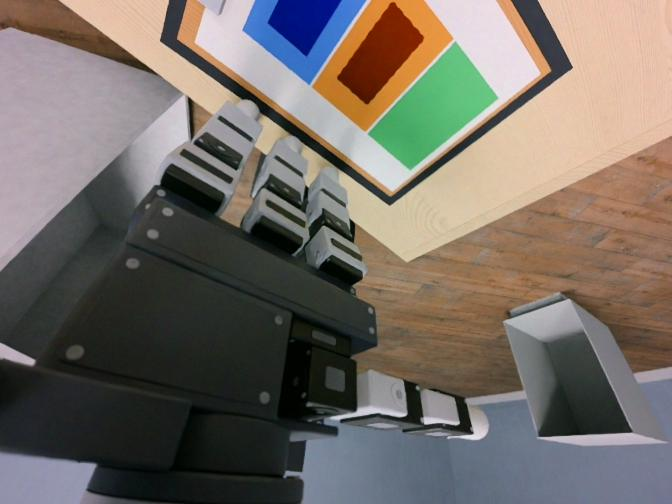

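Scaled by 2.016 from the camera's 672x504 image, which has a finer 960x720 frame.

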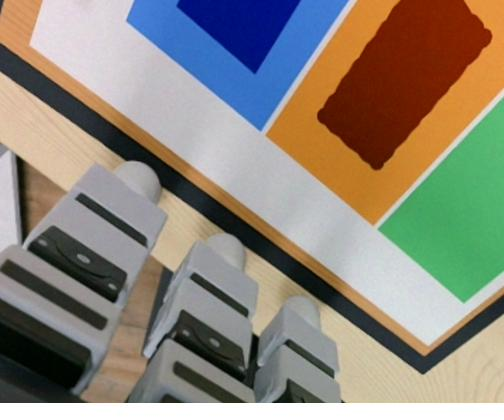

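>>> {"op": "move", "data": {"arm3": {"joints": {"joint1_rad": -1.419, "joint2_rad": 2.272, "joint3_rad": 1.417, "joint4_rad": -0.645, "joint6_rad": 0.426}, "min_time_s": 1.5}, "cameras": ["arm3_cam_wrist"]}}

>>> {"op": "zoom_image", "data": {"camera": "arm3_cam_wrist", "region": [180, 20, 430, 220]}}

Scene clock: 264.70 s.
Joint torques (N m): arm1=[-0.56 2.14 9.57 2.21 0.03 -0.17] | arm2=[-0.32 -12.28 7.25 -0.05 0.08 -0.08] | arm3=[-2.61 -14.15 16.16 4.57 1.51 -0.14]
Motor temperatures (°C): arm1=[24 26 34 24 24 26] | arm2=[27 29 33 27 24 23] | arm3=[26 27 44 24 24 24]
Heat: arm1: hottest joint3_rad 34 °C; arm2: hottest joint3_rad 33 °C; arm3: hottest joint3_rad 44 °C.
move: arm3 time_out
Joint velocities: within noise
arm1, arm2: as last shown
arm3.joint_positions: joint1_rad=-1.381 joint2_rad=+2.187 joint3_rad=+1.310 joint4_rad=-0.773 joint5_rad=-0.039 joint6_rad=+0.442 hand_index_mcp=+1.001 hand_index_abd=+0.013 hand_index_pip=+0.404 hand_index_dip=+0.754 hand_middle_mcp=+1.001 hand_middle_abd=+0.008 hand_middle_pip=+0.408 hand_middle_dip=+0.737 hand_ring_mcp=+1.001 hand_ring_abd=+0.010 hand_ring_pip=+0.394 hand_ring_dip=+0.736 hand_thumb_cmc=+0.715 hand_thumb_axl=+0.677 hand_thumb_mcp=+0.223 hand_thumb_ipl=+0.168 hand_current_limit=+0.800 hand_speed=-0.800
arm3.joint_status: joint3_rad time_out (moved +0.081 of +0.187); joint4_rad time_out (moved -0.073 of +0.055); the others done
arm3.hand_state: goal,goal,blocked,blocked,goal,goal,blocked,blocked,goal,goal,blocked,blocked,goal,goal,goal,goal
arm3.index_mcp_current_ma: 2
arm3.index_abd_current_ma: 28
arm3.index_pip_current_ma: 345
arm3.index_dip_current_ma: 205
arm3.middle_mcp_current_ma: 2
arm3.middle_abd_current_ma: 15
arm3.middle_pip_current_ma: 360
arm3.middle_dip_current_ma: 135
arm3.ring_mcp_current_ma: 2
arm3.ring_abd_current_ma: 21
arm3.ring_pip_current_ma: 298
arm3.ring_dip_current_ma: 129
arm3.thumb_cmc_current_ma: 2
arm3.thumb_axl_current_ma: -1
arm3.thumb_mcp_current_ma: -6
arm3.thumb_ipl_current_ma: -1
arm3.hand_goal_index_mcp: 1.000
arm3.hand_goal_index_abd: 0.000
arm3.hand_goal_index_pip: 0.314
arm3.hand_goal_index_dip: 0.696
arm3.hand_goal_middle_mcp: 1.000
arm3.hand_goal_middle_abd: 0.000
arm3.hand_goal_middle_pip: 0.314
arm3.hand_goal_middle_dip: 0.696
arm3.hand_goal_ring_mcp: 1.000
arm3.hand_goal_ring_abd: 0.000
arm3.hand_goal_ring_pip: 0.314
arm3.hand_goal_ring_dip: 0.696
arm3.hand_goal_thumb_cmc: 0.714
arm3.hand_goal_thumb_axl: 0.678
arm3.hand_goal_thumb_mcp: 0.226
arm3.hand_goal_thumb_ipl: 0.168
arm3.on_its_own: joint3_rad reads +1.310 and still pushes toward +1.417 since a time_out; joint4_rad reads -0.773 and still pushes toward -0.645 since a time_out; joint5_rad reads -0.039 and still pushes toward +0.000 since a time_out
arm3.hand: x=+0.0455 y=-0.5714 z=+0.7253 quat_wxyz=(-0.011, +0.255, +0.966, -0.038) (m; scene frame)
arm3.hand_target: x=+0.0805 y=-0.5103 z=+0.7186 quat_wxyz=(-0.005, +0.265, +0.963, +0.039) (m; scene frame)
arm3.hand_status: not commanded
pictures: arm3_cam_wrist
Images, in order (width x height): arm3_cam_wrist 672x504.

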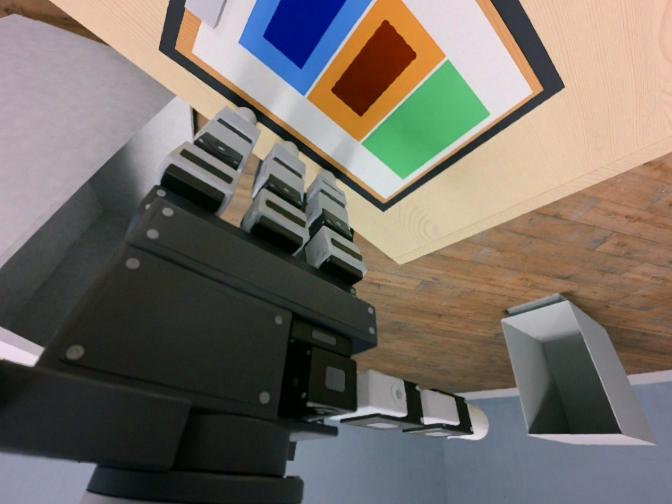

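Scaled by 2.016 from the camera's 672x504 image, which has a finer 960x720 frame.

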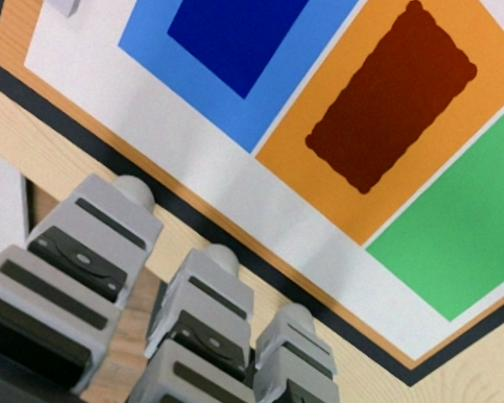

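>>> {"op": "move", "data": {"arm3": {"joints": {"joint1_rad": -1.34, "joint2_rad": 1.93, "joint3_rad": 1.03, "joint4_rad": -0.65, "joint5_rad": 0.0, "joint6_rad": 0.53}, "min_time_s": 2.0}}}

>>> {"op": "move", "data": {"arm3": {"joints": {"joint1_rad": -1.29, "joint2_rad": 1.93, "joint3_rad": 0.94, "joint4_rad": -0.60, "joint6_rad": 0.553, "hand_index_pip": -1.0, "hand_middle_pip": -1.0, "hand_ring_pip": -1.0}, "min_time_s": 1.5}}}

>>> {"op": "move", "data": {"arm3": {"joints": {"joint1_rad": -1.30, "joint2_rad": 1.98, "joint3_rad": 1.054, "joint4_rad": -0.641}, "min_time_s": 1.5}, "cameras": ["arm3_cam_wrist", "room_b"]}}

>>> {"op": "zoom_image", "data": {"camera": "arm3_cam_wrist", "region": [180, 20, 430, 270]}}

Scene clock: 269.47 s.
Joint torques (N m): arm1=[-0.56 2.08 9.54 2.18 0.03 -0.18] | arm2=[-0.32 -12.28 7.25 -0.05 0.08 -0.08] | arm3=[0.91 -18.32 6.01 0.46 0.16 0.12]
Motor temperatures (°C): arm1=[24 26 34 24 24 26] | arm2=[27 29 33 27 24 23] | arm3=[26 27 44 25 25 24]
Heat: arm1: hottest joint3_rad 34 °C; arm2: hottest joint3_rad 33 °C; arm3: hottest joint3_rad 44 °C.
move: arm3 done
Joint velocities: within noise
arm1, arm2: as last shown
arm3.joint_positions: joint1_rad=-1.347 joint2_rad=+1.934 joint3_rad=+1.036 joint4_rad=-0.660 joint5_rad=-0.003 joint6_rad=+0.520 hand_index_mcp=+0.999 hand_index_abd=-0.003 hand_index_pip=+0.316 hand_index_dip=+0.699 hand_middle_mcp=+0.998 hand_middle_abd=-0.003 hand_middle_pip=+0.317 hand_middle_dip=+0.698 hand_ring_mcp=+0.998 hand_ring_abd=-0.003 hand_ring_pip=+0.316 hand_ring_dip=+0.698 hand_thumb_cmc=+0.714 hand_thumb_axl=+0.677 hand_thumb_mcp=+0.223 hand_thumb_ipl=+0.168 hand_current_limit=+0.800 hand_speed=-0.800
arm3.joint_status: all done
arm3.hand_state: goal,goal,goal,goal,goal,goal,goal,goal,goal,goal,goal,goal,goal,goal,goal,goal
arm3.index_mcp_current_ma: -3
arm3.index_abd_current_ma: -5
arm3.index_pip_current_ma: 4
arm3.index_dip_current_ma: 5
arm3.middle_mcp_current_ma: -3
arm3.middle_abd_current_ma: -5
arm3.middle_pip_current_ma: 5
arm3.middle_dip_current_ma: 4
arm3.ring_mcp_current_ma: -3
arm3.ring_abd_current_ma: -5
arm3.ring_pip_current_ma: 4
arm3.ring_dip_current_ma: 5
arm3.thumb_cmc_current_ma: 1
arm3.thumb_axl_current_ma: -1
arm3.thumb_mcp_current_ma: -6
arm3.thumb_ipl_current_ma: -1
arm3.hand_goal_index_mcp: 1.000
arm3.hand_goal_index_abd: 0.000
arm3.hand_goal_index_pip: 0.314
arm3.hand_goal_index_dip: 0.696
arm3.hand_goal_middle_mcp: 1.000
arm3.hand_goal_middle_abd: 0.000
arm3.hand_goal_middle_pip: 0.314
arm3.hand_goal_middle_dip: 0.696
arm3.hand_goal_ring_mcp: 1.000
arm3.hand_goal_ring_abd: 0.000
arm3.hand_goal_ring_pip: 0.314
arm3.hand_goal_ring_dip: 0.696
arm3.hand_goal_thumb_cmc: 0.714
arm3.hand_goal_thumb_axl: 0.678
arm3.hand_goal_thumb_mcp: 0.226
arm3.hand_goal_thumb_ipl: 0.168
arm3.hand: x=+0.0340 y=-0.6336 z=+0.7868 quat_wxyz=(-0.002, +0.276, +0.961, +0.010) (m; scene frame)
arm3.hand_target: x=+0.0317 y=-0.6338 z=+0.7876 quat_wxyz=(-0.002, +0.278, +0.961, +0.014) (m; scene frame)
arm3.hand_status: not commanded
pictures: none

Scene clock: 271.77 s.
Joint torques (N m): arm1=[-0.62 2.2 9.55 2.18 0.02 -0.18] | arm2=[-0.32 -12.34 7.24 -0.05 0.08 -0.08] | arm3=[0.91 -17.32 5.24 0.54 0.19 0.13]
Motor temperatures (°C): arm1=[24 26 34 24 24 26] | arm2=[27 29 33 27 24 23] | arm3=[26 27 44 24 24 24]
Heat: arm1: hottest joint3_rad 34 °C; arm2: hottest joint3_rad 33 °C; arm3: hottest joint3_rad 44 °C.
move: arm3 done
Joint velocities: within noise
arm1.joint_positions: joint1_rad=+0.489 joint2_rad=+0.629 joint3_rad=+1.427 joint4_rad=-1.426 joint5_rad=-0.106 joint6_rad=+1.194 hand_index_mcp=+0.754 hand_index_abd=+0.080 hand_index_pip=+0.577 hand_index_dip=+0.696 hand_middle_mcp=-0.881 hand_middle_abd=+0.001 hand_middle_pip=-0.298 hand_middle_dip=+0.696 hand_ring_mcp=+0.754 hand_ring_abd=-0.068 hand_ring_pip=+0.577 hand_ring_dip=+0.696 hand_thumb_cmc=+0.714 hand_thumb_axl=+0.677 hand_thumb_mcp=+0.225 hand_thumb_ipl=+0.168 hand_current_limit=+0.700 hand_speed=-0.880
arm1.joint_status: not commanded
arm1.hand_state: goal,goal,goal,goal,goal,goal,goal,goal,goal,goal,goal,goal,goal,goal,goal,goal
arm1.index_mcp_current_ma: 0
arm1.index_abd_current_ma: 0
arm1.index_pip_current_ma: 0
arm1.index_dip_current_ma: 0
arm1.middle_mcp_current_ma: 10
arm1.middle_abd_current_ma: 0
arm1.middle_pip_current_ma: 1
arm1.middle_dip_current_ma: 0
arm1.ring_mcp_current_ma: 0
arm1.ring_abd_current_ma: 11
arm1.ring_pip_current_ma: 0
arm1.ring_dip_current_ma: 0
arm1.thumb_cmc_current_ma: 0
arm1.thumb_axl_current_ma: 0
arm1.thumb_mcp_current_ma: 0
arm1.thumb_ipl_current_ma: 0
arm1.hand_goal_index_mcp: 0.754
arm1.hand_goal_index_abd: 0.080
arm1.hand_goal_index_pip: 0.576
arm1.hand_goal_index_dip: 0.696
arm1.hand_goal_middle_mcp: -0.890
arm1.hand_goal_middle_abd: 0.000
arm1.hand_goal_middle_pip: -0.300
arm1.hand_goal_middle_dip: 0.696
arm1.hand_goal_ring_mcp: 0.754
arm1.hand_goal_ring_abd: -0.080
arm1.hand_goal_ring_pip: 0.576
arm1.hand_goal_ring_dip: 0.696
arm1.hand_goal_thumb_cmc: 0.714
arm1.hand_goal_thumb_axl: 0.678
arm1.hand_goal_thumb_mcp: 0.226
arm1.hand_goal_thumb_ipl: 0.168
arm1.hand: x=+0.0504 y=+1.2573 z=+1.3325 quat_wxyz=(-0.155, +0.719, +0.521, +0.432) (m; scene frame)
arm1.hand_target: x=+0.0476 y=+1.2580 z=+1.3424 quat_wxyz=(-0.160, +0.712, +0.523, +0.441) (m; scene frame)
arm1.hand_status: not commanded
arm2.joint_positions: joint1_rad=+0.305 joint2_rad=+1.563 joint3_rad=+1.246 joint4_rad=-1.242 joint5_rad=+0.000 joint6_rad=+0.012 hand_index_mcp=+0.192 hand_index_abd=+0.001 hand_index_pip=-0.124 hand_index_dip=+0.410 hand_middle_mcp=+0.193 hand_middle_abd=+0.000 hand_middle_pip=-0.124 hand_middle_dip=+0.409 hand_ring_mcp=+0.194 hand_ring_abd=-0.002 hand_ring_pip=-0.124 hand_ring_dip=+0.410 hand_thumb_cmc=+0.716 hand_thumb_axl=+0.677 hand_thumb_mcp=+0.223 hand_thumb_ipl=+0.168 hand_current_limit=+0.700 hand_speed=-0.700
arm2.joint_status: not commanded
arm2.hand_state: goal,goal,goal,goal,goal,goal,goal,goal,goal,goal,goal,goal,goal,goal,goal,goal
arm2.index_mcp_current_ma: 58
arm2.index_abd_current_ma: 2
arm2.index_pip_current_ma: 0
arm2.index_dip_current_ma: 12
arm2.middle_mcp_current_ma: 62
arm2.middle_abd_current_ma: 1
arm2.middle_pip_current_ma: 0
arm2.middle_dip_current_ma: 10
arm2.ring_mcp_current_ma: 65
arm2.ring_abd_current_ma: -6
arm2.ring_pip_current_ma: 0
arm2.ring_dip_current_ma: 13
arm2.thumb_cmc_current_ma: 5
arm2.thumb_axl_current_ma: -3
arm2.thumb_mcp_current_ma: -13
arm2.thumb_ipl_current_ma: -1
arm2.hand_goal_index_mcp: 0.178
arm2.hand_goal_index_abd: 0.000
arm2.hand_goal_index_pip: -0.124
arm2.hand_goal_index_dip: 0.406
arm2.hand_goal_middle_mcp: 0.178
arm2.hand_goal_middle_abd: 0.000
arm2.hand_goal_middle_pip: -0.124
arm2.hand_goal_middle_dip: 0.406
arm2.hand_goal_ring_mcp: 0.178
arm2.hand_goal_ring_abd: 0.000
arm2.hand_goal_ring_pip: -0.124
arm2.hand_goal_ring_dip: 0.406
arm2.hand_goal_thumb_cmc: 0.714
arm2.hand_goal_thumb_axl: 0.678
arm2.hand_goal_thumb_mcp: 0.226
arm2.hand_goal_thumb_ipl: 0.168
arm2.hand: x=-0.3067 y=-0.1414 z=+1.0073 quat_wxyz=(+0.008, +0.808, -0.589, -0.004) (m; scene frame)
arm2.hand_target: x=-0.3029 y=-0.1388 z=+1.0078 quat_wxyz=(+0.005, +0.810, -0.586, -0.002) (m; scene frame)
arm2.hand_status: not commanded
arm3.joint_positions: joint1_rad=-1.297 joint2_rad=+1.934 joint3_rad=+0.945 joint4_rad=-0.613 joint5_rad=-0.003 joint6_rad=+0.543 hand_index_mcp=+0.999 hand_index_abd=-0.003 hand_index_pip=-0.993 hand_index_dip=+0.699 hand_middle_mcp=+0.998 hand_middle_abd=-0.003 hand_middle_pip=-0.991 hand_middle_dip=+0.698 hand_ring_mcp=+0.998 hand_ring_abd=-0.003 hand_ring_pip=-0.992 hand_ring_dip=+0.698 hand_thumb_cmc=+0.714 hand_thumb_axl=+0.677 hand_thumb_mcp=+0.223 hand_thumb_ipl=+0.168 hand_current_limit=+0.800 hand_speed=-0.800
arm3.joint_status: all done
arm3.hand_state: goal,goal,goal,goal,goal,goal,goal,goal,goal,goal,goal,goal,goal,goal,goal,goal
arm3.index_mcp_current_ma: -3
arm3.index_abd_current_ma: -5
arm3.index_pip_current_ma: 15
arm3.index_dip_current_ma: 5
arm3.middle_mcp_current_ma: -3
arm3.middle_abd_current_ma: -5
arm3.middle_pip_current_ma: 21
arm3.middle_dip_current_ma: 4
arm3.ring_mcp_current_ma: -3
arm3.ring_abd_current_ma: -5
arm3.ring_pip_current_ma: 18
arm3.ring_dip_current_ma: 5
arm3.thumb_cmc_current_ma: 1
arm3.thumb_axl_current_ma: -1
arm3.thumb_mcp_current_ma: -6
arm3.thumb_ipl_current_ma: -1
arm3.hand_goal_index_mcp: 1.000
arm3.hand_goal_index_abd: 0.000
arm3.hand_goal_index_pip: -1.000
arm3.hand_goal_index_dip: 0.696
arm3.hand_goal_middle_mcp: 1.000
arm3.hand_goal_middle_abd: 0.000
arm3.hand_goal_middle_pip: -1.000
arm3.hand_goal_middle_dip: 0.696
arm3.hand_goal_ring_mcp: 1.000
arm3.hand_goal_ring_abd: 0.000
arm3.hand_goal_ring_pip: -1.000
arm3.hand_goal_ring_dip: 0.696
arm3.hand_goal_thumb_cmc: 0.714
arm3.hand_goal_thumb_axl: 0.678
arm3.hand_goal_thumb_mcp: 0.226
arm3.hand_goal_thumb_ipl: 0.168
arm3.hand: x=+0.0098 y=-0.6703 z=+0.7635 quat_wxyz=(+0.004, +0.263, +0.965, -0.011) (m; scene frame)
arm3.hand_target: x=+0.0077 y=-0.6694 z=+0.7647 quat_wxyz=(+0.003, +0.265, +0.964, -0.005) (m; scene frame)
arm3.hand_status: not commanded
pictures: none

Scene clock: 273.60 s.
Joint torques (N m): arm1=[-0.44 2.14 9.54 2.19 0.03 -0.18] | arm2=[-0.32 -12.34 7.24 -0.03 0.08 -0.08] | arm3=[0.15 -16.21 9.05 -0.32 0.19 0.13]
Motor temperatures (°C): arm1=[24 26 34 24 24 26] | arm2=[27 29 33 27 24 23] | arm3=[26 27 43 24 24 24]
Heat: arm1: hottest joint3_rad 34 °C; arm2: hottest joint3_rad 33 °C; arm3: hottest joint3_rad 43 °C.
move: arm3 done
Joint velocities: within noise
arm1, arm2: as last shown
arm3.joint_positions: joint1_rad=-1.297 joint2_rad=+1.958 joint3_rad=+1.024 joint4_rad=-0.628 joint5_rad=-0.003 joint6_rad=+0.543 hand_index_mcp=+0.999 hand_index_abd=-0.003 hand_index_pip=-0.993 hand_index_dip=+0.699 hand_middle_mcp=+0.998 hand_middle_abd=-0.003 hand_middle_pip=-0.991 hand_middle_dip=+0.698 hand_ring_mcp=+0.998 hand_ring_abd=-0.003 hand_ring_pip=-0.992 hand_ring_dip=+0.698 hand_thumb_cmc=+0.714 hand_thumb_axl=+0.677 hand_thumb_mcp=+0.223 hand_thumb_ipl=+0.168 hand_current_limit=+0.800 hand_speed=-0.800
arm3.joint_status: all done
arm3.hand_state: goal,goal,goal,goal,goal,goal,goal,goal,goal,goal,goal,goal,goal,goal,goal,goal
arm3.index_mcp_current_ma: -3
arm3.index_abd_current_ma: -5
arm3.index_pip_current_ma: 15
arm3.index_dip_current_ma: 5
arm3.middle_mcp_current_ma: -3
arm3.middle_abd_current_ma: -5
arm3.middle_pip_current_ma: 21
arm3.middle_dip_current_ma: 4
arm3.ring_mcp_current_ma: -3
arm3.ring_abd_current_ma: -5
arm3.ring_pip_current_ma: 18
arm3.ring_dip_current_ma: 5
arm3.thumb_cmc_current_ma: 1
arm3.thumb_axl_current_ma: -1
arm3.thumb_mcp_current_ma: -6
arm3.thumb_ipl_current_ma: -1
arm3.hand_goal_index_mcp: 1.000
arm3.hand_goal_index_abd: 0.000
arm3.hand_goal_index_pip: -1.000
arm3.hand_goal_index_dip: 0.696
arm3.hand_goal_middle_mcp: 1.000
arm3.hand_goal_middle_abd: 0.000
arm3.hand_goal_middle_pip: -1.000
arm3.hand_goal_middle_dip: 0.696
arm3.hand_goal_ring_mcp: 1.000
arm3.hand_goal_ring_abd: 0.000
arm3.hand_goal_ring_pip: -1.000
arm3.hand_goal_ring_dip: 0.696
arm3.hand_goal_thumb_cmc: 0.714
arm3.hand_goal_thumb_axl: 0.678
arm3.hand_goal_thumb_mcp: 0.226
arm3.hand_goal_thumb_ipl: 0.168
arm3.hand: x=+0.0094 y=-0.6355 z=+0.7731 quat_wxyz=(-0.002, +0.263, +0.965, +0.008) (m; scene frame)
arm3.hand_target: x=+0.0122 y=-0.6278 z=+0.7703 quat_wxyz=(+0.000, +0.269, +0.963, +0.006) (m; scene frame)
arm3.hand_status: not commanded
pictures: arm3_cam_wrist, room_b
Images, in order (width x height): arm3_cam_wrist 672x504, room_b 672x504.

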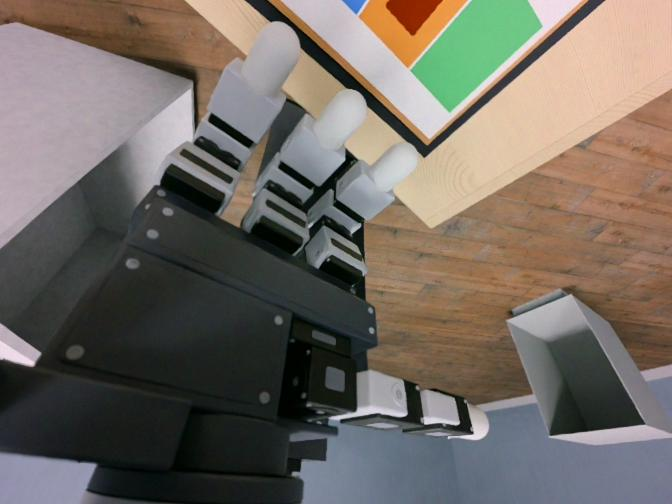

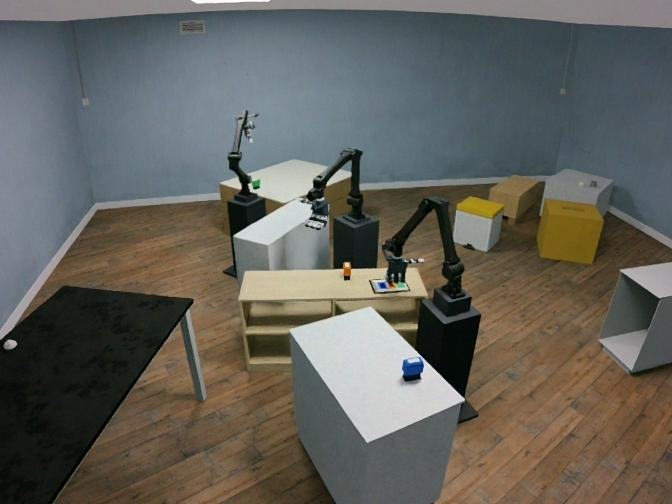

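Scaled by 2.016 from the camera's 672x504 image, which has a finer 960x720 frame.

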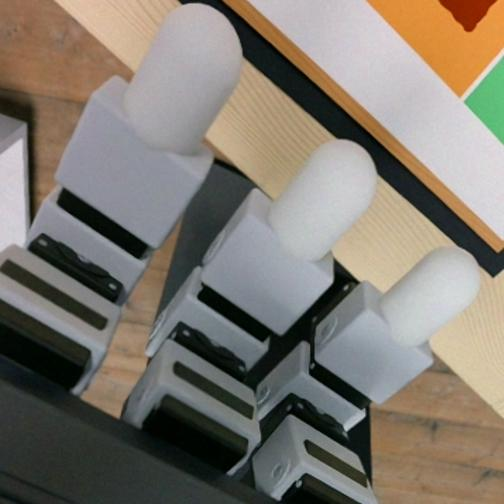

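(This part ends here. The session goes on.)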